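# Tuck chair under desk, park cart in yellow bay

## Task

Slide the office chair fully beneath the desk so that it finishes upright and level with every wheel on the floor; move the utility cart into the yellow-taped bay so all four of its wheels sit inside the tape and none rests on it; keep the desk close to where it started, with its load still on top and nothing overhanging its edges; the robot must not topple or end up leaning, and at the end it must release whatever it holds and back away.

## Robot and tools

Robot: TidyBot++, a four-caster mobile base (0.54 m long, 0.50 m wide, 0.38 m high) carrying one seven-joint arm with a two-finger gripper. The shoulder sits 0.12 m ahead of the base centre and 0.68 m up. Arm segments: upper arm 0.42 m, forearm 0.31 m, hand 0.31 m to the hand point. Cameras: base_camera and wrist_camera (the latter looks along the hand). The arm begins folded, hand pointing down, reaching up to 0.08 m past the base front.

Frames, all in metres. Base frame: origin on the floor below the base centre, x ahead, y to the left, z up. Odometry frame: the base frame as it was when the scene began; base_odometry is reported there, heading in rad (-3.142 to 3.142, left positive). Odometry only counts wheel rotation, so slip appears as travel and it drifts over many moves. base_tilt is in degrees, positive for leaning forward or right.

Tool move. Arguments base, joints, target, speeds form one action; cameras and blocking only shape the reply. An empty call just reports state and pictures.
- base: one object with any of translate_m (forward +), strafe_m (left +), rotate_rad (counter-clockwise from above +). These are offsets from where the base is now, counted along its current axes, in metres or radians. Ranges: translate_m and strafe_m -2 to 2, rotate_rad -6.3 to 6.3. A base move ends by itself after at most 14 s (time_out).
- joints: absolute target angles by name, in rad: joint_1_rad (any angle; positive is clockwise from above, opposite to heading), joint_2_rad -2.249 to 2.249 (0 upper arm vertical, + leans forward), joint_3_rad any angle, joint_4_rad -2.579 to 2.579 (elbow, 0 straight, with joint_3_rad at 3.14 negative bends forward), joint_5_rad any, joint_6_rad -2.099 to 2.099 (wrist), joint_7_rad any (with hand pointing down, + is counter-clockwise; at 1.57 fingers open left/right), and gripper_pos 0 (open, ~85 mm gap) to 1 (closed). Free-turning joints take the short way; for big turns send steps under half a turn.
- target: one flat list of seven numbers [x, y, z, qw, qx, qy, qz], an absolute hand pose in the base frame, matching the hand_pose line. The hand point is midway between finger pads; its z axis runs out along the fingers, fingers open along its y. With target, joints may contain only gripper_pos.
- speeds: optional caps for this action only: translate_m and strafe_m 0.05 to 0.5 m/s, rotate_rad 0.1 to 1.57 rad/s. When translating and strafing together, give the cap under just one key.
- cameras: list of base_camera, wrist_camera or all; omitted means all, [] means none.
- blocking: true/omitted waits for rest; false returns in about 0.5 s while motion continues. A later move overrides only what it names.
Unknown keys make a call invalid; out-of-range numbers get it refused, and a refusal skips the rest of that reply's move, wait and finished_scene calls.

Tool wait: seconds from 0 to 10, plus cameras; returns the state, early if all motion has settled. Tool stop: brakes all running motions (cameras optional). Tool zoom_image: camera (base_camera or wrist_camera) and region [x0, y0, x1, y1] in pixels from the top-left corner, at most 504 by 504, of that camera's latest picture. Tool finished_scene: scene = current scene number; irreversible, call it only once the goal holds without the robot.

Result lines: move shows done or the worst status. base_status, joint_status and hand_status report done, moving, off_target, stopped, contact_stop, time_out, not_followed, torque_fault or limit_stop_at_motor_heat. hand_pose is the measured hand, hand_target where the joint targets would place it. joint_positions, motor_effort (percent of max, peak in brackets), Motor temperatures (one per arm joint), on_its_own (things the robot did uncommanded), pictures (order of images). 'joint command not followed' or 'pose unreachable' means a safety check held back arm targets; 'ARM HIT' means a hard collision with the base or itself. Gripper done at 1 means empty; off_target means something is grasped at the shown reading.

Practical notes: hand targets usually land within about 3 cm; correct by adding (wanted minus measured) to the previous target. To keep a hand still, resend hand_target, not hand_pose. Loads make the arm sag. An unreachable pose makes the arm roam for up to 10 s and then time_out. A base blocked by furniture keeps shoving until timeout and may still report done; compare odometry and pictures. The arm does not avoid obstacles and will keep pressing.

Avoid: snagging the arm on anything above roughly 0.6 m while the base moves (tipping risk), reaching far out over nearby furniture or swinging a stretched arm sideways, driving the arm into objects (torque faults over 104.5 N m for joints 1-4 or 51.3 N m for 5-7 freeze the arm 10 s), overheating motors by holding loads or straining (MOTOR HOT at 60 °C, fault at 75 °C), dropping or releasing moving items, slamming or forceful shoves, excessive gripper strain, and knocking the desk's load off. Occasional outside tugs may act on held parts. End with the gripper open and the robot clear of chair, cart and desk.

Each tool is called after "Emit:" as name(argument=value, ...), one argument or row to a line, values as JSON.

## Session

Emit:
move(
)

Scene clock: 0.00 s.
Motor temperatures (°C): [39 36 32 39 38 42 40]
base_odometry: x=+0.000 y=+0.000 heading=+0.000
base_tilt: forward=+0.3 right=+0.3
base_status: not commanded
joint_positions: joint_1_rad=+0.038 joint_2_rad=-0.368 joint_3_rad=+3.116 joint_4_rad=-2.560 joint_5_rad=+0.043 joint_6_rad=-0.862 joint_7_rad=+1.563 gripper_pos=+0.000
joint_status: not commanded
motor_effort: joint_1_rad=-1 joint_2_rad=-1 joint_3_rad=+0 joint_4_rad=+15 joint_5_rad=+1 joint_6_rad=+1 joint_7_rad=+1
hand_pose: x=+0.2505 y=-0.0116 z=+0.5815 quat_wxyz=(+0.022, +0.999, +0.002, +0.044) (m; base frame)
hand_target: x=+0.2506 y=-0.0116 z=+0.5816 quat_wxyz=(+0.022, +0.999, +0.002, +0.044) (m; base frame)
hand_status: not commanded
pictures: base_camera, wrist_camera
Images, in order (width x height): base_camera 644x364, wrist_camera 644x476.

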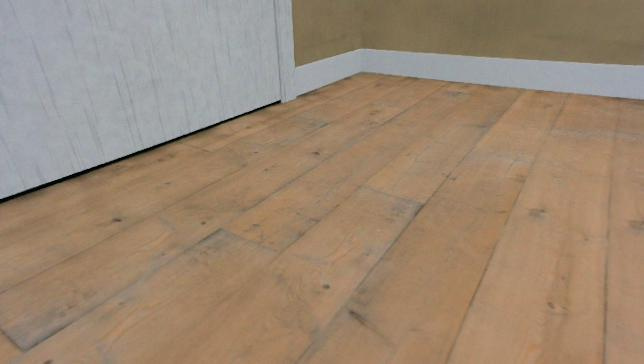

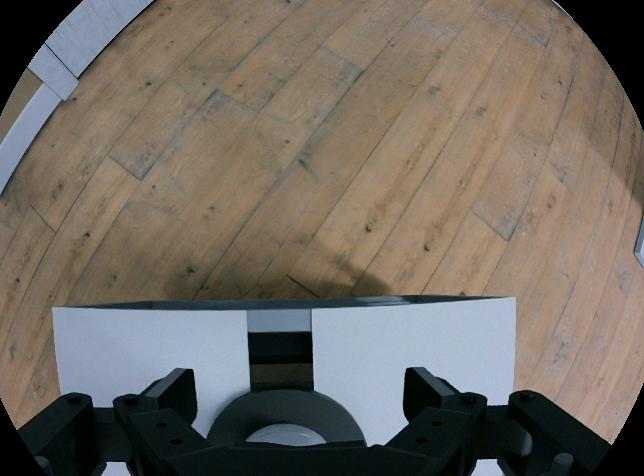

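Emit:
move(
  joints={"joint_6_rad":0.3},
  base={"rotate_rad":-1.0},
)

Emit:
move(
  base={"rotate_rad":-1.0},
)

Emit:
move(
  base={"rotate_rad":-1.0},
)

Emit:
move(
  base={"rotate_rad":-1.0},
)

Emit:
move(
  base={"rotate_rad":-1.0},
)

Scene clock: 8.73 s.
Motor temperatures (°C): [39 36 32 39 38 42 40]
move: done
base_odometry: x=+0.000 y=+0.000 heading=-1.000
base_tilt: forward=+0.3 right=+0.3
base_status: done
joint_positions: joint_1_rad=+0.038 joint_2_rad=-0.368 joint_3_rad=+3.116 joint_4_rad=-2.560 joint_5_rad=+0.043 joint_6_rad=+0.238 joint_7_rad=+1.563 gripper_pos=+0.000
joint_status: all done
motor_effort: joint_1_rad=-1(2) joint_2_rad=-4(6) joint_3_rad=+1(2) joint_4_rad=+20(20) joint_5_rad=+0(1) joint_6_rad=+8(8) joint_7_rad=+1(2)
hand_pose: x=+0.5119 y=-0.0002 z=+0.7748 quat_wxyz=(+0.013, +0.829, +0.013, +0.559) (m; base frame)
hand_target: x=+0.5186 y=+0.0007 z=+0.7930 quat_wxyz=(+0.012, +0.811, +0.014, +0.585) (m; base frame)
hand_status: not commanded
pictures: base_camera, wrist_camera
Images, in order (width x height): base_camera 644x364, wrist_camera 644x476.

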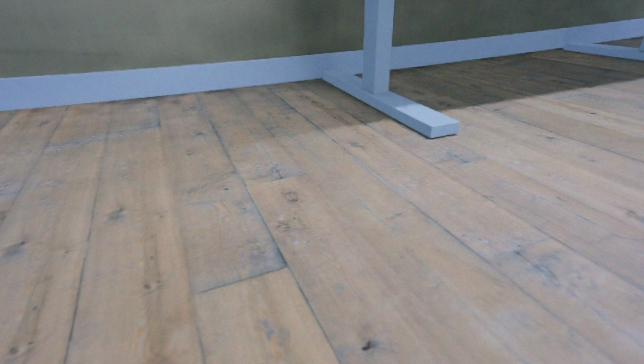

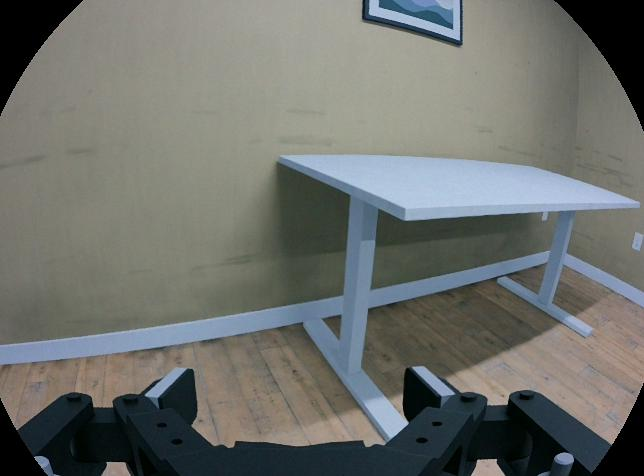

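Scene clock: 10.60 s.
Motor temperatures (°C): [39 36 32 39 38 42 40]
move: done
base_odometry: x=+0.000 y=+0.000 heading=-1.999
base_tilt: forward=+0.2 right=+0.3
base_status: done
joint_positions: joint_1_rad=+0.038 joint_2_rad=-0.368 joint_3_rad=+3.116 joint_4_rad=-2.560 joint_5_rad=+0.043 joint_6_rad=+0.238 joint_7_rad=+1.563 gripper_pos=+0.000
joint_status: not commanded
motor_effort: joint_1_rad=-1(2) joint_2_rad=-5(6) joint_3_rad=+1(2) joint_4_rad=+20(20) joint_5_rad=+0(1) joint_6_rad=+8(9) joint_7_rad=+2(2)
hand_pose: x=+0.5119 y=-0.0002 z=+0.7750 quat_wxyz=(+0.013, +0.829, +0.013, +0.559) (m; base frame)
hand_target: x=+0.5186 y=+0.0007 z=+0.7930 quat_wxyz=(+0.012, +0.811, +0.014, +0.585) (m; base frame)
hand_status: not commanded
pictures: base_camera, wrist_camera
Images, in order (width x height): base_camera 644x364, wrist_camera 644x476.

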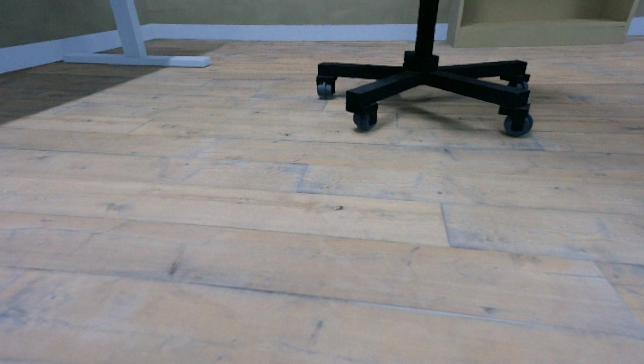

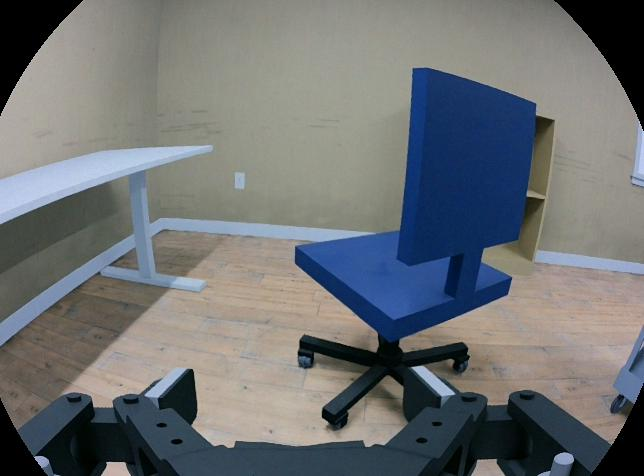

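Scene clock: 12.47 s.
Motor temperatures (°C): [39 36 32 39 38 42 40]
move: done
base_odometry: x=+0.000 y=+0.000 heading=-2.999
base_tilt: forward=+0.3 right=+0.3
base_status: done
joint_positions: joint_1_rad=+0.038 joint_2_rad=-0.368 joint_3_rad=+3.116 joint_4_rad=-2.560 joint_5_rad=+0.043 joint_6_rad=+0.239 joint_7_rad=+1.563 gripper_pos=+0.000
joint_status: not commanded
motor_effort: joint_1_rad=-1(2) joint_2_rad=-5(6) joint_3_rad=+1(2) joint_4_rad=+20(20) joint_5_rad=+1(1) joint_6_rad=+8(8) joint_7_rad=+0(2)
hand_pose: x=+0.5119 y=-0.0002 z=+0.7750 quat_wxyz=(+0.013, +0.829, +0.013, +0.559) (m; base frame)
hand_target: x=+0.5186 y=+0.0007 z=+0.7930 quat_wxyz=(+0.012, +0.811, +0.014, +0.585) (m; base frame)
hand_status: not commanded
pictures: base_camera, wrist_camera
Images, in order (width x height): base_camera 644x364, wrist_camera 644x476.

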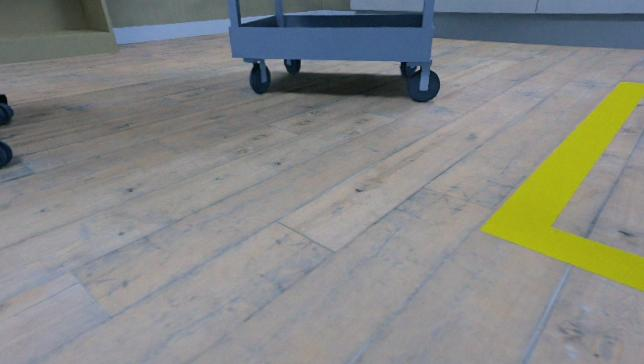

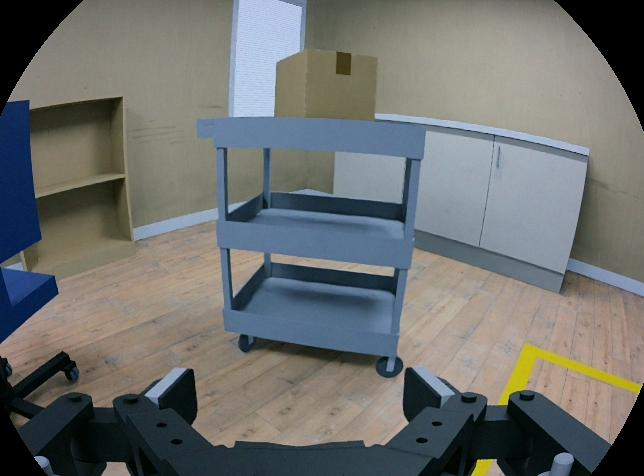

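Scene clock: 14.33 s.
Motor temperatures (°C): [39 36 32 39 38 42 40]
move: done
base_odometry: x=+0.000 y=+0.000 heading=+2.285
base_tilt: forward=+0.3 right=+0.3
base_status: done
joint_positions: joint_1_rad=+0.038 joint_2_rad=-0.368 joint_3_rad=+3.116 joint_4_rad=-2.560 joint_5_rad=+0.043 joint_6_rad=+0.239 joint_7_rad=+1.563 gripper_pos=+0.000
joint_status: not commanded
motor_effort: joint_1_rad=-1(2) joint_2_rad=-5(6) joint_3_rad=+1(2) joint_4_rad=+20(20) joint_5_rad=+1(1) joint_6_rad=+8(8) joint_7_rad=+1(2)
hand_pose: x=+0.5119 y=-0.0002 z=+0.7751 quat_wxyz=(+0.013, +0.829, +0.013, +0.560) (m; base frame)
hand_target: x=+0.5186 y=+0.0007 z=+0.7930 quat_wxyz=(+0.012, +0.811, +0.014, +0.585) (m; base frame)
hand_status: not commanded
pictures: base_camera, wrist_camera
Images, in order (width x height): base_camera 644x364, wrist_camera 644x476.

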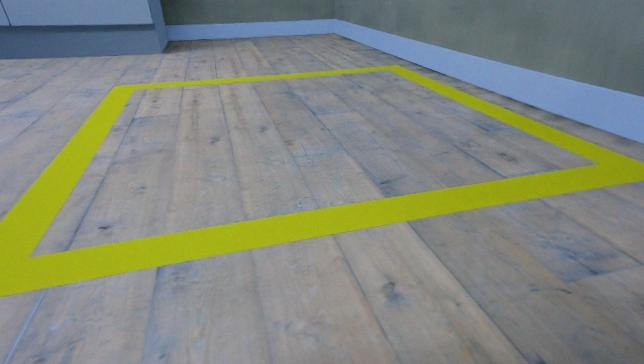

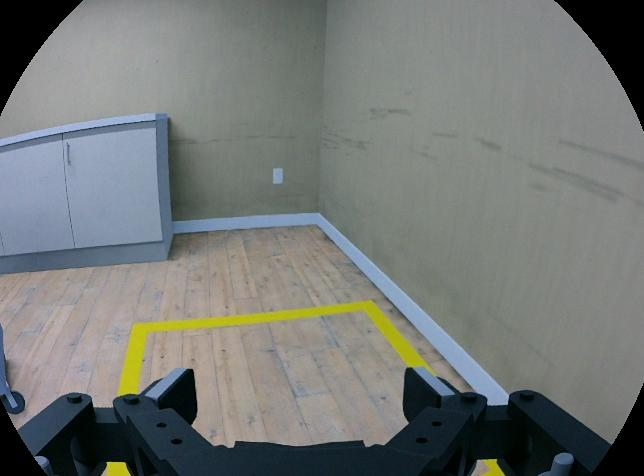

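Scene clock: 16.20 s.
Motor temperatures (°C): [39 36 32 39 38 42 40]
move: done
base_odometry: x=+0.000 y=+0.000 heading=+1.285
base_tilt: forward=+0.3 right=+0.4
base_status: done
joint_positions: joint_1_rad=+0.038 joint_2_rad=-0.368 joint_3_rad=+3.116 joint_4_rad=-2.560 joint_5_rad=+0.043 joint_6_rad=+0.239 joint_7_rad=+1.563 gripper_pos=+0.000
joint_status: not commanded
motor_effort: joint_1_rad=-1(2) joint_2_rad=-4(6) joint_3_rad=+1(2) joint_4_rad=+19(20) joint_5_rad=+1(1) joint_6_rad=+8(9) joint_7_rad=+0(2)
hand_pose: x=+0.5120 y=-0.0002 z=+0.7751 quat_wxyz=(+0.013, +0.829, +0.013, +0.560) (m; base frame)
hand_target: x=+0.5186 y=+0.0007 z=+0.7930 quat_wxyz=(+0.012, +0.811, +0.014, +0.585) (m; base frame)
hand_status: not commanded
pictures: base_camera, wrist_camera
Images, in order (width x height): base_camera 644x364, wrist_camera 644x476.

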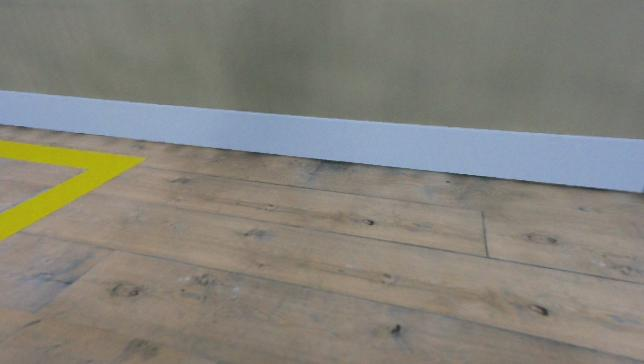

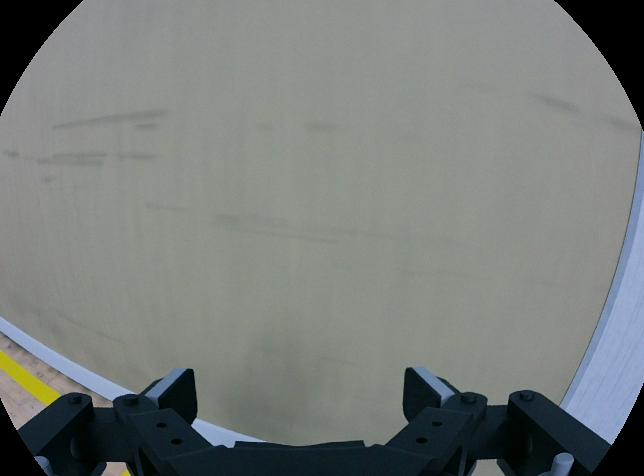

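Emit:
move(
  base={"rotate_rad":1.0},
  cameras=[],
)

Emit:
move(
  base={"translate_m":-0.4},
)

Emit:
move(
  base={"rotate_rad":0.7},
)

Scene clock: 57.27 s.
Motor temperatures (°C): [39 36 32 39 38 42 40]
move: done
base_odometry: x=+0.000 y=+0.000 heading=+2.285
base_tilt: forward=+0.3 right=+0.3
base_status: done
joint_positions: joint_1_rad=+0.038 joint_2_rad=-0.368 joint_3_rad=+3.116 joint_4_rad=-2.560 joint_5_rad=+0.043 joint_6_rad=+0.239 joint_7_rad=+1.563 gripper_pos=+0.000
joint_status: not commanded
motor_effort: joint_1_rad=-1(2) joint_2_rad=-5(6) joint_3_rad=+1(2) joint_4_rad=+19(20) joint_5_rad=+0(1) joint_6_rad=+8(8) joint_7_rad=+1(2)
hand_pose: x=+0.5120 y=-0.0002 z=+0.7751 quat_wxyz=(+0.013, +0.829, +0.013, +0.560) (m; base frame)
hand_target: x=+0.5186 y=+0.0007 z=+0.7930 quat_wxyz=(+0.012, +0.811, +0.014, +0.585) (m; base frame)
hand_status: not commanded
pictures: none
No camera images: "cameras" was empty.

Scene clock: 59.17 s.
Motor temperatures (°C): [39 36 32 39 38 42 40]
move: done
base_odometry: x=+0.262 y=-0.302 heading=+2.286
base_tilt: forward=+0.2 right=+0.3
base_status: done
joint_positions: joint_1_rad=+0.038 joint_2_rad=-0.372 joint_3_rad=+3.116 joint_4_rad=-2.560 joint_5_rad=+0.043 joint_6_rad=+0.241 joint_7_rad=+1.563 gripper_pos=+0.000
joint_status: not commanded
motor_effort: joint_1_rad=-1(1) joint_2_rad=-5(9) joint_3_rad=+1(1) joint_4_rad=+20(21) joint_5_rad=+1(1) joint_6_rad=+8(9) joint_7_rad=+0(2)
hand_pose: x=+0.5117 y=-0.0002 z=+0.7775 quat_wxyz=(+0.013, +0.827, +0.013, +0.562) (m; base frame)
hand_target: x=+0.5186 y=+0.0007 z=+0.7930 quat_wxyz=(+0.012, +0.811, +0.014, +0.585) (m; base frame)
hand_status: not commanded
pictures: base_camera, wrist_camera
Images, in order (width x height): base_camera 644x364, wrist_camera 644x476.

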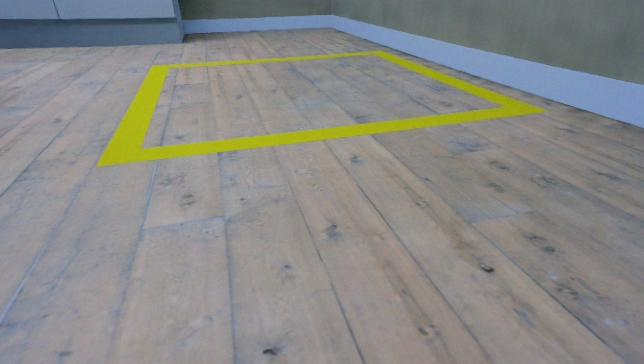

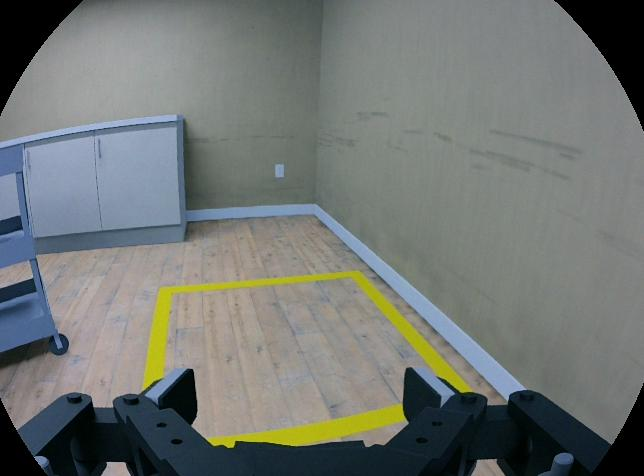

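Scene clock: 60.80 s.
Motor temperatures (°C): [39 36 32 39 38 42 40]
move: done
base_odometry: x=+0.262 y=-0.302 heading=+2.985
base_tilt: forward=+0.3 right=+0.3
base_status: done
joint_positions: joint_1_rad=+0.038 joint_2_rad=-0.372 joint_3_rad=+3.116 joint_4_rad=-2.560 joint_5_rad=+0.043 joint_6_rad=+0.241 joint_7_rad=+1.563 gripper_pos=+0.000
joint_status: not commanded
motor_effort: joint_1_rad=-1(2) joint_2_rad=-5(6) joint_3_rad=+1(2) joint_4_rad=+20(20) joint_5_rad=+1(1) joint_6_rad=+8(9) joint_7_rad=+1(2)
hand_pose: x=+0.5117 y=-0.0001 z=+0.7775 quat_wxyz=(+0.013, +0.827, +0.013, +0.562) (m; base frame)
hand_target: x=+0.5186 y=+0.0007 z=+0.7930 quat_wxyz=(+0.012, +0.811, +0.014, +0.585) (m; base frame)
hand_status: not commanded
pictures: base_camera, wrist_camera
Images, in order (width x height): base_camera 644x364, wrist_camera 644x476.

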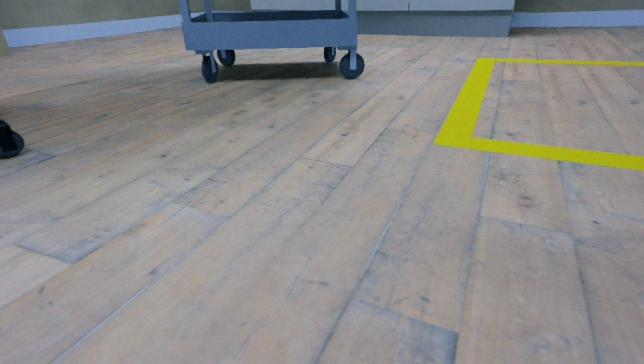

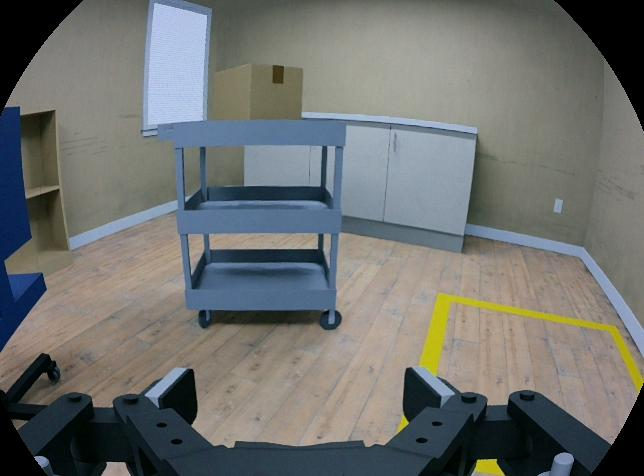

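Emit:
move(
  base={"rotate_rad":-2.985},
  joints={"joint_1_rad":3.1,"joint_6_rad":-0.86},
  cameras=[],
)

Emit:
move(
  base={"translate_m":-1.95,"strafe_m":1.1},
  cameras=[],
)

Emit:
move(
  base={"translate_m":-0.75,"strafe_m":-0.4},
  cameras=[],
)

Emit:
move(
  base={"translate_m":-0.12,"strafe_m":-0.56},
)

Scene clock: 120.97 s.
Motor temperatures (°C): [39 36 32 39 38 43 40]
move: done
base_odometry: x=+0.262 y=-0.302 heading=+0.001
base_tilt: forward=+0.3 right=+0.3
base_status: done
joint_positions: joint_1_rad=+3.085 joint_2_rad=-0.372 joint_3_rad=+3.116 joint_4_rad=-2.560 joint_5_rad=+0.043 joint_6_rad=-0.790 joint_7_rad=+1.563 gripper_pos=+0.000
joint_status: all done
motor_effort: joint_1_rad=-1(2) joint_2_rad=-1(6) joint_3_rad=+1(2) joint_4_rad=+15(20) joint_5_rad=+1(1) joint_6_rad=+2(9) joint_7_rad=+1(2)
hand_pose: x=-0.0355 y=-0.0033 z=+0.5850 quat_wxyz=(+0.083, +0.050, -0.995, -0.017) (m; base frame)
hand_target: x=-0.0135 y=+0.0011 z=+0.5816 quat_wxyz=(+0.046, +0.042, -0.998, -0.020) (m; base frame)
hand_status: not commanded
pictures: none
No camera images: "cameras" was empty.

Scene clock: 126.27 s.
Motor temperatures (°C): [39 36 32 39 38 43 40]
move: done
base_odometry: x=-1.689 y=+0.796 heading=+0.001
base_tilt: forward=+0.2 right=+0.3
base_status: done
joint_positions: joint_1_rad=+3.086 joint_2_rad=-0.372 joint_3_rad=+3.116 joint_4_rad=-2.560 joint_5_rad=+0.043 joint_6_rad=-0.797 joint_7_rad=+1.563 gripper_pos=+0.000
joint_status: not commanded
motor_effort: joint_1_rad=-1(1) joint_2_rad=-1(3) joint_3_rad=+1(1) joint_4_rad=+15(17) joint_5_rad=+1(2) joint_6_rad=+1(2) joint_7_rad=+0(2)
hand_pose: x=-0.0333 y=-0.0030 z=+0.5846 quat_wxyz=(+0.079, +0.049, -0.995, -0.018) (m; base frame)
hand_target: x=-0.0135 y=+0.0011 z=+0.5816 quat_wxyz=(+0.046, +0.042, -0.998, -0.020) (m; base frame)
hand_status: not commanded
pictures: none
No camera images: "cameras" was empty.

Scene clock: 131.50 s.
Motor temperatures (°C): [39 36 32 39 38 43 40]
move: time_out
base_odometry: x=-2.436 y=+0.397 heading=+0.000
base_tilt: forward=+0.3 right=+0.4
base_status: translate_m time_out (by the wheels' count: -0.747 of -0.750); strafe_m time_out (by the wheels' count: -0.399 of -0.400)
joint_positions: joint_1_rad=+3.089 joint_2_rad=-0.366 joint_3_rad=+3.116 joint_4_rad=-2.556 joint_5_rad=+0.044 joint_6_rad=-0.806 joint_7_rad=+1.563 gripper_pos=+0.000
joint_status: not commanded
motor_effort: joint_1_rad=-1(2) joint_2_rad=-1(10) joint_3_rad=+0(6) joint_4_rad=+15(17) joint_5_rad=+1(5) joint_6_rad=+1(4) joint_7_rad=+0(2)
hand_pose: x=-0.0319 y=-0.0021 z=+0.5845 quat_wxyz=(+0.074, +0.048, -0.996, -0.018) (m; base frame)
hand_target: x=-0.0135 y=+0.0011 z=+0.5816 quat_wxyz=(+0.046, +0.042, -0.998, -0.020) (m; base frame)
hand_status: not commanded
pictures: none
No camera images: "cameras" was empty.

not run: a stop that you did not command came earlier in this reply.

Emit:
wait(
  seconds=0,
)

Scene clock: 133.47 s.
Motor temperatures (°C): [39 36 32 39 38 42 40]
base_odometry: x=-2.436 y=+0.397 heading=+0.000
base_tilt: forward=+0.3 right=+0.3
base_status: translate_m time_out (by the wheels' count: -0.747 of -0.750); strafe_m time_out (by the wheels' count: -0.399 of -0.400)
joint_positions: joint_1_rad=+3.089 joint_2_rad=-0.366 joint_3_rad=+3.116 joint_4_rad=-2.556 joint_5_rad=+0.044 joint_6_rad=-0.806 joint_7_rad=+1.563 gripper_pos=+0.000
joint_status: not commanded
motor_effort: joint_1_rad=-1(2) joint_2_rad=-1(10) joint_3_rad=+1(6) joint_4_rad=+16(17) joint_5_rad=+1(5) joint_6_rad=+2(4) joint_7_rad=+0(2)
hand_pose: x=-0.0319 y=-0.0021 z=+0.5845 quat_wxyz=(+0.074, +0.048, -0.996, -0.018) (m; base frame)
hand_target: x=-0.0135 y=+0.0011 z=+0.5816 quat_wxyz=(+0.046, +0.042, -0.998, -0.020) (m; base frame)
hand_status: not commanded
pictures: base_camera, wrist_camera
Images, in order (width x height): base_camera 644x364, wrist_camera 644x476.

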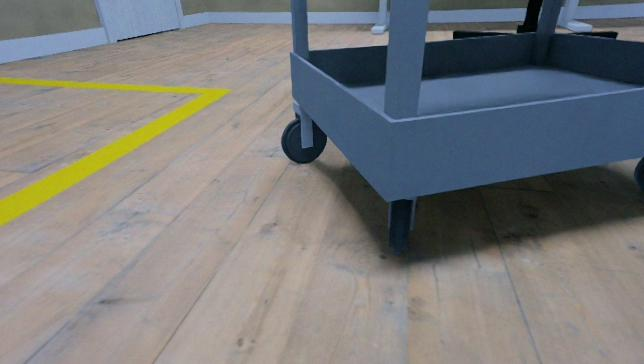

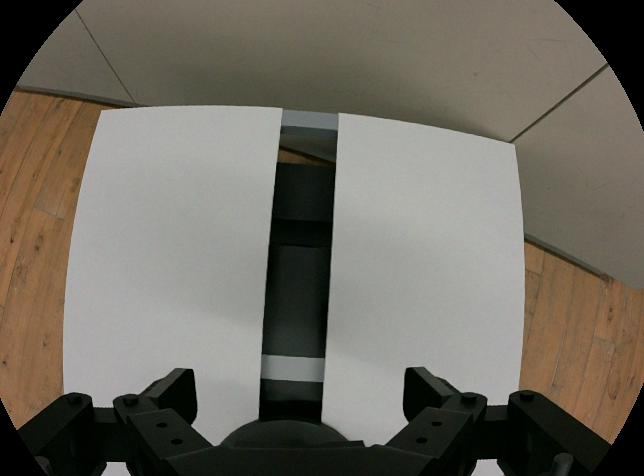

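Emit:
move(
  base={"translate_m":0.22,"strafe_m":-0.5},
  cameras=[],
)

Emit:
move(
  base={"rotate_rad":0.33},
)

Scene clock: 153.23 s.
Motor temperatures (°C): [39 36 32 39 38 42 40]
move: done
base_odometry: x=-2.216 y=-0.104 heading=+0.000
base_tilt: forward=+0.3 right=+0.3
base_status: done
joint_positions: joint_1_rad=+3.089 joint_2_rad=-0.366 joint_3_rad=+3.116 joint_4_rad=-2.556 joint_5_rad=+0.044 joint_6_rad=-0.806 joint_7_rad=+1.563 gripper_pos=+0.000
joint_status: not commanded
motor_effort: joint_1_rad=-1(1) joint_2_rad=+0(3) joint_3_rad=+1(2) joint_4_rad=+16(16) joint_5_rad=+1(2) joint_6_rad=+1(2) joint_7_rad=+2(2)
hand_pose: x=-0.0319 y=-0.0021 z=+0.5845 quat_wxyz=(+0.074, +0.048, -0.996, -0.018) (m; base frame)
hand_target: x=-0.0135 y=+0.0011 z=+0.5816 quat_wxyz=(+0.046, +0.042, -0.998, -0.020) (m; base frame)
hand_status: not commanded
pictures: none
No camera images: "cameras" was empty.

Scene clock: 154.43 s.
Motor temperatures (°C): [39 36 32 39 38 42 40]
move: done
base_odometry: x=-2.216 y=-0.104 heading=+0.329
base_tilt: forward=+0.3 right=+0.3
base_status: done
joint_positions: joint_1_rad=+3.089 joint_2_rad=-0.366 joint_3_rad=+3.116 joint_4_rad=-2.556 joint_5_rad=+0.044 joint_6_rad=-0.806 joint_7_rad=+1.563 gripper_pos=+0.000
joint_status: not commanded
motor_effort: joint_1_rad=-1(1) joint_2_rad=-1(2) joint_3_rad=+1(1) joint_4_rad=+15(16) joint_5_rad=+1(1) joint_6_rad=+1(2) joint_7_rad=+1(2)
hand_pose: x=-0.0319 y=-0.0021 z=+0.5845 quat_wxyz=(+0.074, +0.048, -0.996, -0.018) (m; base frame)
hand_target: x=-0.0135 y=+0.0011 z=+0.5816 quat_wxyz=(+0.046, +0.042, -0.998, -0.020) (m; base frame)
hand_status: not commanded
pictures: base_camera, wrist_camera
Images, in order (width x height): base_camera 644x364, wrist_camera 644x476.

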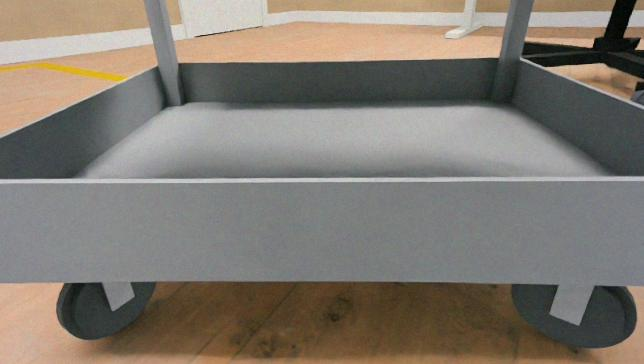

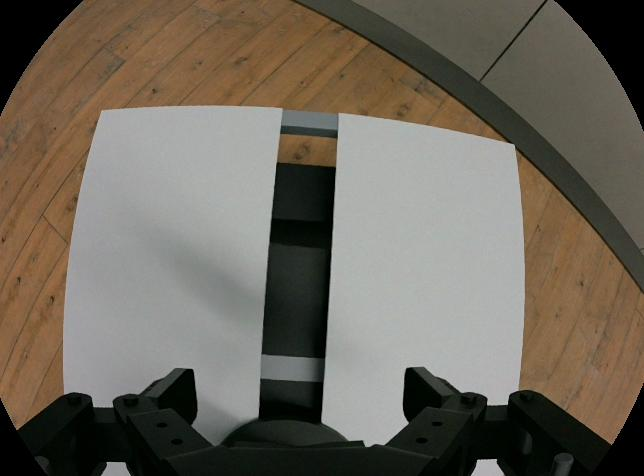

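Emit:
move(
  base={"translate_m":0.87},
  speeds={"translate_m":0.15},
)

Emit:
move(
  base={"translate_m":-0.5},
  speeds={"translate_m":0.4},
)

Scene clock: 176.97 s.
Motor temperatures (°C): [39 36 32 39 38 42 40]
move: done
base_odometry: x=-1.394 y=+0.178 heading=+0.328
base_tilt: forward=+0.1 right=+0.4
base_status: done
joint_positions: joint_1_rad=+3.089 joint_2_rad=-0.366 joint_3_rad=+3.116 joint_4_rad=-2.556 joint_5_rad=+0.044 joint_6_rad=-0.806 joint_7_rad=+1.563 gripper_pos=+0.000
joint_status: not commanded
motor_effort: joint_1_rad=-1(1) joint_2_rad=-1(3) joint_3_rad=+1(2) joint_4_rad=+15(17) joint_5_rad=+1(2) joint_6_rad=+1(3) joint_7_rad=+1(2)
hand_pose: x=-0.0319 y=-0.0020 z=+0.5845 quat_wxyz=(+0.074, +0.048, -0.996, -0.018) (m; base frame)
hand_target: x=-0.0135 y=+0.0011 z=+0.5816 quat_wxyz=(+0.046, +0.042, -0.998, -0.020) (m; base frame)
hand_status: not commanded
pictures: base_camera, wrist_camera
Images, in order (width x height): base_camera 644x364, wrist_camera 644x476.

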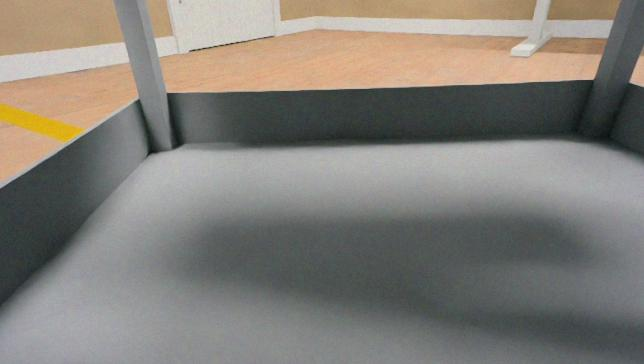

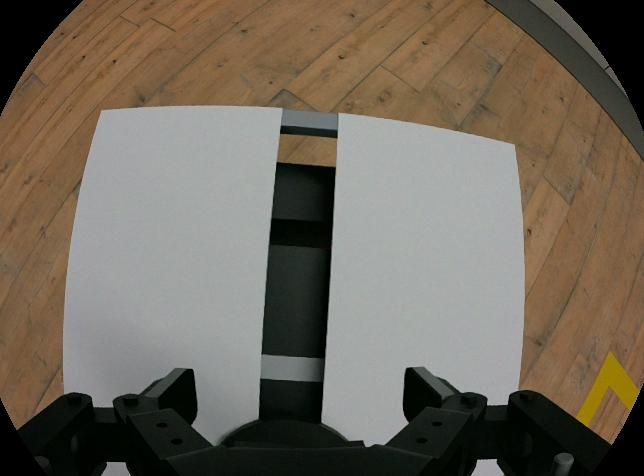

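Scene clock: 179.43 s.
Motor temperatures (°C): [39 36 32 39 38 42 40]
move: done
base_odometry: x=-1.867 y=+0.016 heading=+0.329
base_tilt: forward=+0.3 right=+0.3
base_status: done
joint_positions: joint_1_rad=+3.089 joint_2_rad=-0.367 joint_3_rad=+3.116 joint_4_rad=-2.556 joint_5_rad=+0.044 joint_6_rad=-0.806 joint_7_rad=+1.563 gripper_pos=+0.000
joint_status: not commanded
motor_effort: joint_1_rad=-1(1) joint_2_rad=+0(3) joint_3_rad=+1(1) joint_4_rad=+15(17) joint_5_rad=+1(1) joint_6_rad=+2(2) joint_7_rad=+1(2)
hand_pose: x=-0.0319 y=-0.0020 z=+0.5845 quat_wxyz=(+0.074, +0.048, -0.996, -0.018) (m; base frame)
hand_target: x=-0.0135 y=+0.0011 z=+0.5816 quat_wxyz=(+0.046, +0.042, -0.998, -0.020) (m; base frame)
hand_status: not commanded
pictures: base_camera, wrist_camera
Images, in order (width x height): base_camera 644x364, wrist_camera 644x476.

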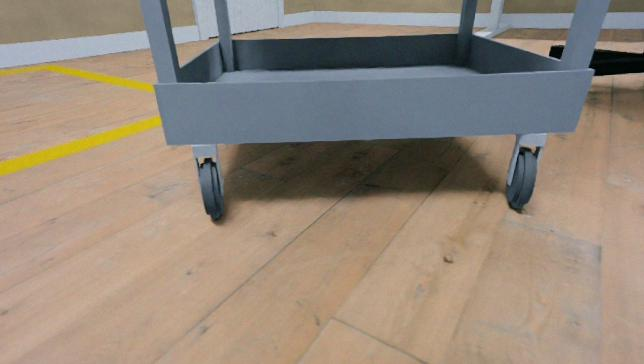

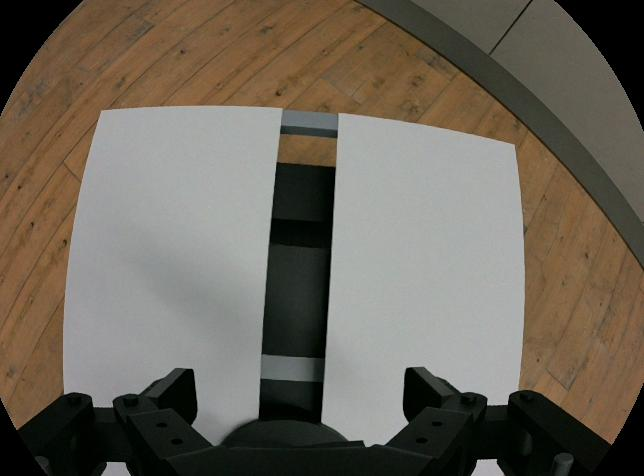

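Emit:
move(
  base={"translate_m":0.05,"strafe_m":-0.55},
  cameras=[],
)

Emit:
move(
  base={"rotate_rad":-0.59},
  joints={"joint_1_rad":0,"joint_6_rad":0.3},
)

Scene clock: 193.00 s.
Motor temperatures (°C): [39 36 32 39 38 42 40]
move: done
base_odometry: x=-1.642 y=-0.488 heading=+0.329
base_tilt: forward=+0.3 right=+0.4
base_status: done
joint_positions: joint_1_rad=+3.089 joint_2_rad=-0.367 joint_3_rad=+3.116 joint_4_rad=-2.556 joint_5_rad=+0.044 joint_6_rad=-0.806 joint_7_rad=+1.563 gripper_pos=+0.000
joint_status: not commanded
motor_effort: joint_1_rad=-1(1) joint_2_rad=+0(2) joint_3_rad=+1(2) joint_4_rad=+15(16) joint_5_rad=+1(2) joint_6_rad=+2(2) joint_7_rad=+1(2)
hand_pose: x=-0.0319 y=-0.0020 z=+0.5845 quat_wxyz=(+0.074, +0.048, -0.996, -0.018) (m; base frame)
hand_target: x=-0.0135 y=+0.0011 z=+0.5816 quat_wxyz=(+0.046, +0.042, -0.998, -0.020) (m; base frame)
hand_status: not commanded
pictures: none
No camera images: "cameras" was empty.

Scene clock: 196.90 s.
Motor temperatures (°C): [39 36 32 39 38 42 40]
move: done
base_odometry: x=-1.642 y=-0.488 heading=-0.261
base_tilt: forward=+0.3 right=+0.3
base_status: done
joint_positions: joint_1_rad=+0.014 joint_2_rad=-0.367 joint_3_rad=+3.116 joint_4_rad=-2.556 joint_5_rad=+0.044 joint_6_rad=+0.234 joint_7_rad=+1.563 gripper_pos=+0.000
joint_status: all done
motor_effort: joint_1_rad=-1(2) joint_2_rad=-5(6) joint_3_rad=+1(1) joint_4_rad=+20(20) joint_5_rad=+1(1) joint_6_rad=+8(9) joint_7_rad=+0(2)
hand_pose: x=+0.5125 y=+0.0091 z=+0.7755 quat_wxyz=(+0.006, +0.829, +0.024, +0.559) (m; base frame)
hand_target: x=+0.5183 y=+0.0157 z=+0.7930 quat_wxyz=(+0.001, +0.811, +0.029, +0.585) (m; base frame)
hand_status: not commanded
pictures: base_camera, wrist_camera
Images, in order (width x height): base_camera 644x364, wrist_camera 644x476.

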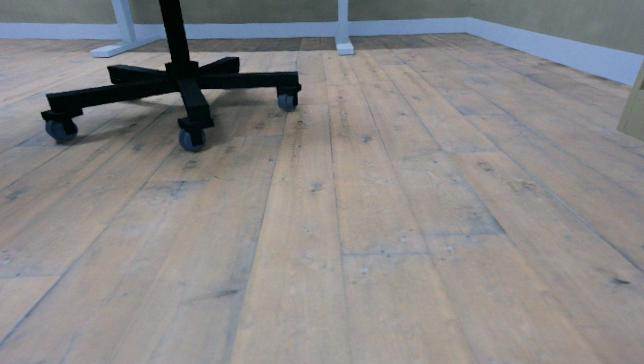

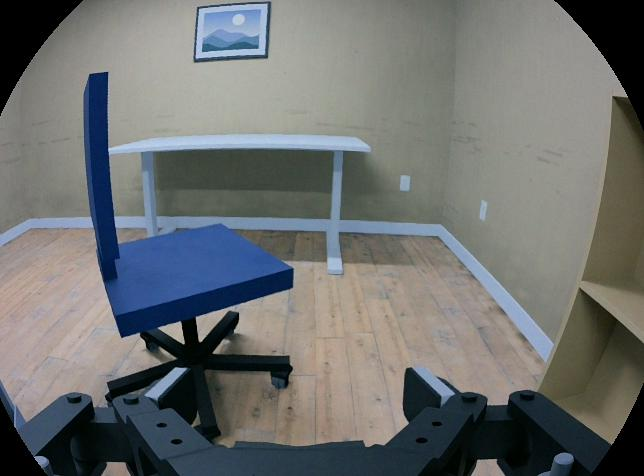

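Emit:
move(
  base={"rotate_rad":0.075},
  joints={"gripper_pos":1},
  target=[0.68,0.0,0.43,0,0.966,0,0.259],
  cameras=[],
)

Emit:
move(
  base={"strafe_m":0.1,"translate_m":0.4},
  speeds={"translate_m":0.3},
)

Scene clock: 223.80 s.
Motor temperatures (°C): [39 36 32 39 38 42 40]
move: off_target
base_odometry: x=-1.642 y=-0.488 heading=-0.186
base_tilt: forward=+0.3 right=+0.3
base_status: done
joint_positions: joint_1_rad=+0.009 joint_2_rad=+0.728 joint_3_rad=+3.118 joint_4_rad=-2.035 joint_5_rad=+0.044 joint_6_rad=+0.204 joint_7_rad=+1.563 gripper_pos=+0.999
joint_status: all done
motor_effort: joint_1_rad=-1(2) joint_2_rad=-36(38) joint_3_rad=+0(2) joint_4_rad=+9(20) joint_5_rad=+1(1) joint_6_rad=+5(8) joint_7_rad=+1(2)
hand_pose: x=+0.6861 y=+0.0132 z=+0.4444 quat_wxyz=(-0.008, +0.958, +0.020, +0.288) (m; base frame)
hand_target: x=+0.6800 y=+0.0000 z=+0.4300 quat_wxyz=(+0.000, +0.966, +0.000, +0.259) (m; base frame)
hand_status: off_target (0.020 m and 4.2 deg from the pose sent, 0.384 m and 38.1 deg at the start)
pictures: none
No camera images: "cameras" was empty.

Scene clock: 226.07 s.
Motor temperatures (°C): [39 36 32 39 38 42 40]
move: done
base_odometry: x=-1.230 y=-0.464 heading=-0.187
base_tilt: forward=+0.3 right=+0.3
base_status: done
joint_positions: joint_1_rad=+0.009 joint_2_rad=+0.728 joint_3_rad=+3.121 joint_4_rad=-2.027 joint_5_rad=+0.044 joint_6_rad=+0.200 joint_7_rad=+1.563 gripper_pos=+0.999
joint_status: not commanded
motor_effort: joint_1_rad=-1(2) joint_2_rad=-36(37) joint_3_rad=+0(1) joint_4_rad=+10(11) joint_5_rad=+1(1) joint_6_rad=+5(6) joint_7_rad=+1(2)
hand_pose: x=+0.6895 y=+0.0113 z=+0.4458 quat_wxyz=(-0.007, +0.957, +0.019, +0.289) (m; base frame)
hand_target: x=+0.6800 y=+0.0000 z=+0.4300 quat_wxyz=(+0.000, +0.966, +0.000, +0.259) (m; base frame)
hand_status: not commanded
pictures: base_camera, wrist_camera
Images, in order (width x height): base_camera 644x364, wrist_camera 644x476.

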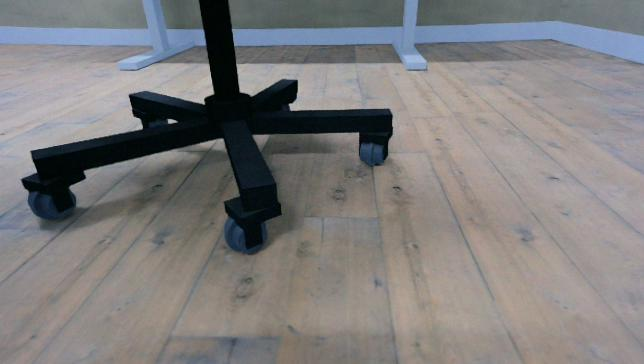

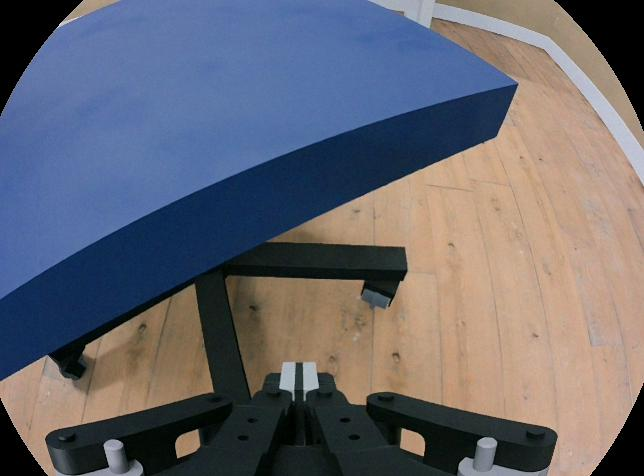

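Emit:
move(
  base={"translate_m":0.35},
  speeds={"translate_m":0.12},
)

Scene clock: 234.17 s.
Motor temperatures (°C): [39 36 32 39 38 42 40]
move: done
base_odometry: x=-0.886 y=-0.529 heading=-0.187
base_tilt: forward=+0.3 right=+0.4
base_status: done
joint_positions: joint_1_rad=+0.064 joint_2_rad=+0.716 joint_3_rad=+3.187 joint_4_rad=-2.019 joint_5_rad=+0.040 joint_6_rad=+0.142 joint_7_rad=+1.563 gripper_pos=+0.999
joint_status: not commanded
motor_effort: joint_1_rad=-11(18) joint_2_rad=-29(38) joint_3_rad=-9(15) joint_4_rad=+8(22) joint_5_rad=+1(2) joint_6_rad=+3(13) joint_7_rad=+1(2)
hand_pose: x=+0.6791 y=-0.0590 z=+0.4449 quat_wxyz=(+0.029, +0.962, -0.027, +0.270) (m; base frame)
hand_target: x=+0.6800 y=+0.0000 z=+0.4300 quat_wxyz=(+0.000, +0.966, +0.000, +0.259) (m; base frame)
hand_status: not commanded
pictures: base_camera, wrist_camera
Images, in order (width x height): base_camera 644x364, wrist_camera 644x476.

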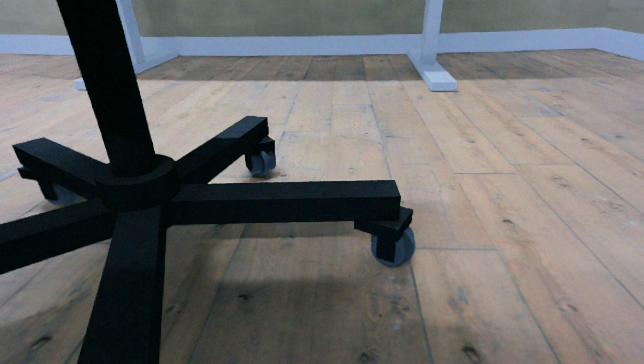

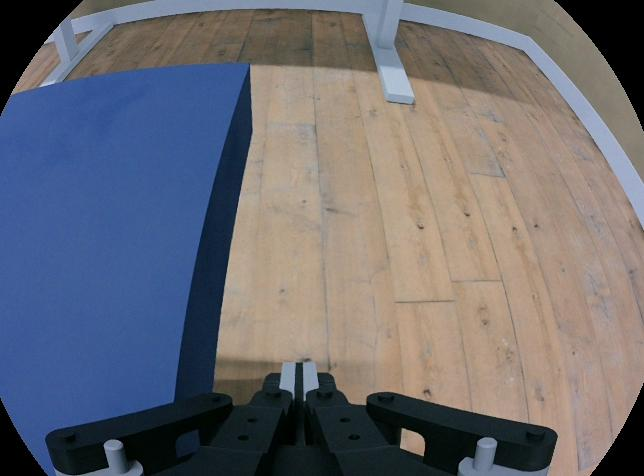

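Emit:
move(
  base={"translate_m":-0.65,"strafe_m":-0.02},
  cameras=[],
)

Emit:
move(
  joints={"joint_1_rad":0,"joint_2_rad":-0.37,"joint_3_rad":3.12,"joint_4_rad":-2.5,"joint_5_rad":0.04,"joint_6_rad":0.3},
)

Scene clock: 242.60 s.
Motor temperatures (°C): [39 36 32 39 38 42 40]
move: done
base_odometry: x=-1.529 y=-0.428 heading=-0.187
base_tilt: forward=+0.3 right=+0.4
base_status: done
joint_positions: joint_1_rad=+0.014 joint_2_rad=+0.726 joint_3_rad=+3.159 joint_4_rad=-2.002 joint_5_rad=+0.040 joint_6_rad=+0.142 joint_7_rad=+1.563 gripper_pos=+0.999
joint_status: not commanded
motor_effort: joint_1_rad=-1(11) joint_2_rad=-37(38) joint_3_rad=+0(9) joint_4_rad=+10(12) joint_5_rad=+1(2) joint_6_rad=+5(6) joint_7_rad=+2(2)
hand_pose: x=+0.6888 y=-0.0150 z=+0.4440 quat_wxyz=(+0.011, +0.962, +0.005, +0.274) (m; base frame)
hand_target: x=+0.6800 y=+0.0000 z=+0.4300 quat_wxyz=(+0.000, +0.966, +0.000, +0.259) (m; base frame)
hand_status: not commanded
pictures: none
No camera images: "cameras" was empty.

Scene clock: 245.00 s.
Motor temperatures (°C): [39 36 32 39 38 42 40]
move: done
base_odometry: x=-1.529 y=-0.428 heading=-0.187
base_tilt: forward=+0.2 right=+0.3
base_status: not commanded
joint_positions: joint_1_rad=+0.014 joint_2_rad=-0.358 joint_3_rad=+3.143 joint_4_rad=-2.476 joint_5_rad=+0.040 joint_6_rad=+0.236 joint_7_rad=+1.563 gripper_pos=+0.999
joint_status: all done
motor_effort: joint_1_rad=-1(2) joint_2_rad=-7(39) joint_3_rad=+0(1) joint_4_rad=+21(21) joint_5_rad=+1(2) joint_6_rad=+8(9) joint_7_rad=+1(2)
hand_pose: x=+0.5365 y=-0.0021 z=+0.8169 quat_wxyz=(+0.010, +0.808, +0.009, +0.589) (m; base frame)
hand_target: x=+0.5337 y=+0.0145 z=+0.8273 quat_wxyz=(+0.003, +0.792, +0.028, +0.610) (m; base frame)
hand_status: not commanded
pictures: base_camera, wrist_camera
Images, in order (width x height): base_camera 644x364, wrist_camera 644x476.

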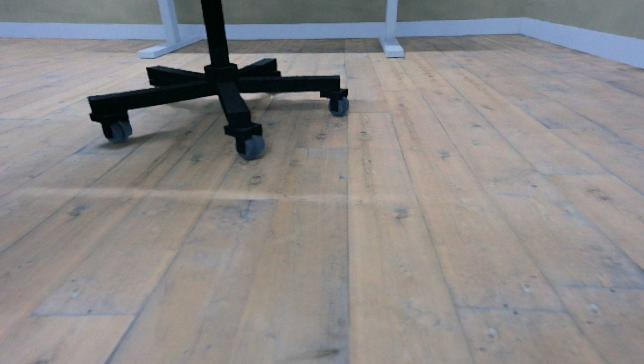

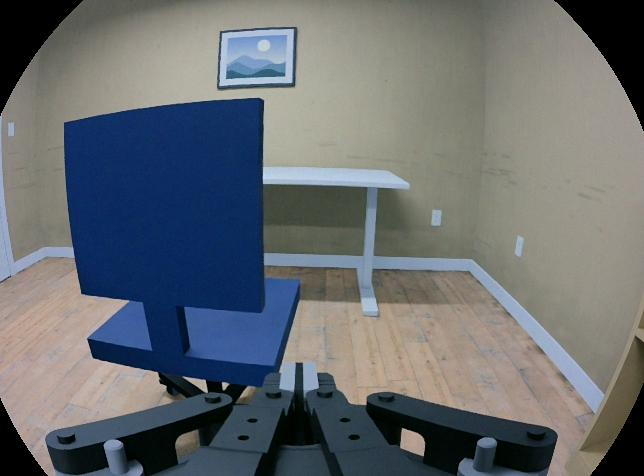

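Emit:
move(
  base={"strafe_m":0.27,"translate_m":0.4},
  joints={"joint_1_rad":1.57,"joint_6_rad":-0.8},
  cameras=[],
)

Emit:
move(
  base={"translate_m":0.8},
  speeds={"translate_m":0.12},
)

Scene clock: 262.80 s.
Motor temperatures (°C): [39 36 32 39 38 42 40]
move: done
base_odometry: x=-1.085 y=-0.237 heading=-0.187
base_tilt: forward=+0.3 right=+0.3
base_status: done
joint_positions: joint_1_rad=+1.556 joint_2_rad=-0.362 joint_3_rad=+3.133 joint_4_rad=-2.479 joint_5_rad=+0.040 joint_6_rad=-0.730 joint_7_rad=+1.563 gripper_pos=+0.999
joint_status: all done
motor_effort: joint_1_rad=-1(2) joint_2_rad=-2(9) joint_3_rad=+0(2) joint_4_rad=+17(22) joint_5_rad=+1(1) joint_6_rad=+3(9) joint_7_rad=+0(2)
hand_pose: x=+0.1166 y=-0.2100 z=+0.6143 quat_wxyz=(+0.114, +0.714, -0.685, +0.094) (m; base frame)
hand_target: x=+0.1146 y=-0.1797 z=+0.6031 quat_wxyz=(+0.088, +0.718, -0.688, +0.062) (m; base frame)
hand_status: not commanded
pictures: none
No camera images: "cameras" was empty.

Scene clock: 270.00 s.
Motor temperatures (°C): [39 36 32 39 38 42 40]
move: done
base_odometry: x=-0.299 y=-0.386 heading=-0.187
base_tilt: forward=+0.3 right=+0.3
base_status: done
joint_positions: joint_1_rad=+1.558 joint_2_rad=-0.362 joint_3_rad=+3.133 joint_4_rad=-2.479 joint_5_rad=+0.040 joint_6_rad=-0.734 joint_7_rad=+1.563 gripper_pos=+0.999
joint_status: not commanded
motor_effort: joint_1_rad=-1(1) joint_2_rad=-2(4) joint_3_rad=+1(2) joint_4_rad=+17(18) joint_5_rad=+1(2) joint_6_rad=+2(3) joint_7_rad=+1(2)
hand_pose: x=+0.1162 y=-0.2088 z=+0.6138 quat_wxyz=(+0.113, +0.713, -0.686, +0.092) (m; base frame)
hand_target: x=+0.1146 y=-0.1797 z=+0.6031 quat_wxyz=(+0.088, +0.718, -0.688, +0.062) (m; base frame)
hand_status: not commanded
pictures: base_camera, wrist_camera
Images, in order (width x height): base_camera 644x364, wrist_camera 644x476.

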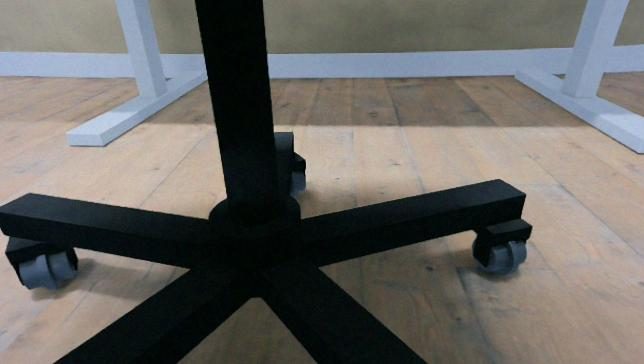

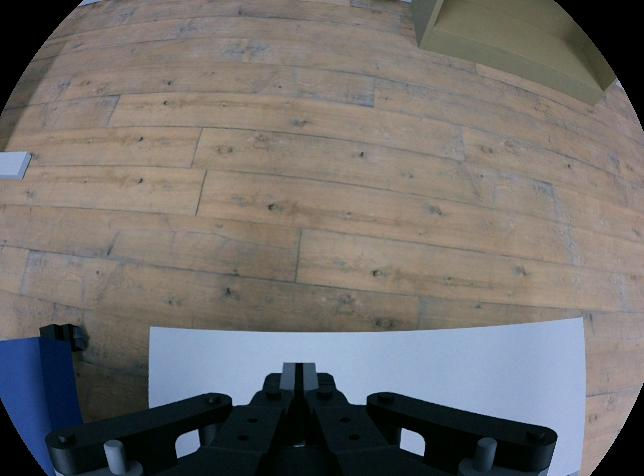

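Emit:
move(
  base={"translate_m":0.5},
  speeds={"translate_m":0.1},
)

Scene clock: 282.33 s.
Motor temperatures (°C): [39 36 32 39 38 42 40]
move: done
base_odometry: x=+0.192 y=-0.479 heading=-0.187
base_tilt: forward=+0.3 right=+0.3
base_status: done
joint_positions: joint_1_rad=+1.558 joint_2_rad=-0.362 joint_3_rad=+3.133 joint_4_rad=-2.479 joint_5_rad=+0.040 joint_6_rad=-0.734 joint_7_rad=+1.563 gripper_pos=+0.999
joint_status: not commanded
motor_effort: joint_1_rad=-1(1) joint_2_rad=-2(4) joint_3_rad=+1(1) joint_4_rad=+17(18) joint_5_rad=+1(2) joint_6_rad=+2(3) joint_7_rad=+2(2)
hand_pose: x=+0.1162 y=-0.2086 z=+0.6138 quat_wxyz=(+0.113, +0.713, -0.686, +0.092) (m; base frame)
hand_target: x=+0.1146 y=-0.1797 z=+0.6031 quat_wxyz=(+0.088, +0.718, -0.688, +0.062) (m; base frame)
hand_status: not commanded
pictures: base_camera, wrist_camera
Images, in order (width x height): base_camera 644x364, wrist_camera 644x476.

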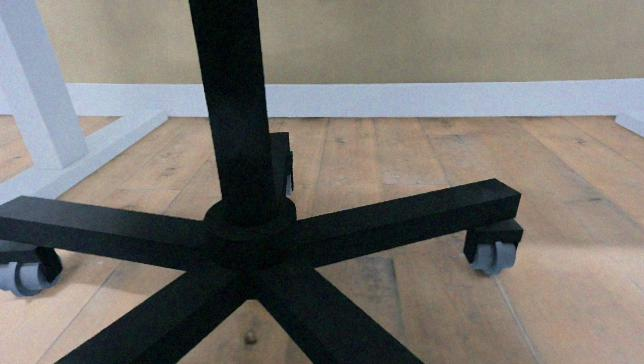

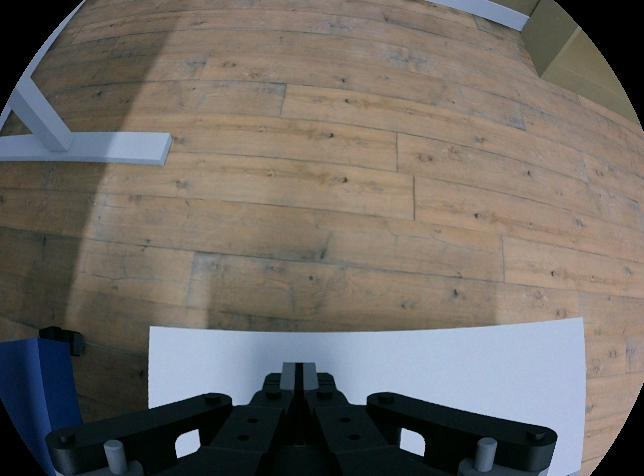

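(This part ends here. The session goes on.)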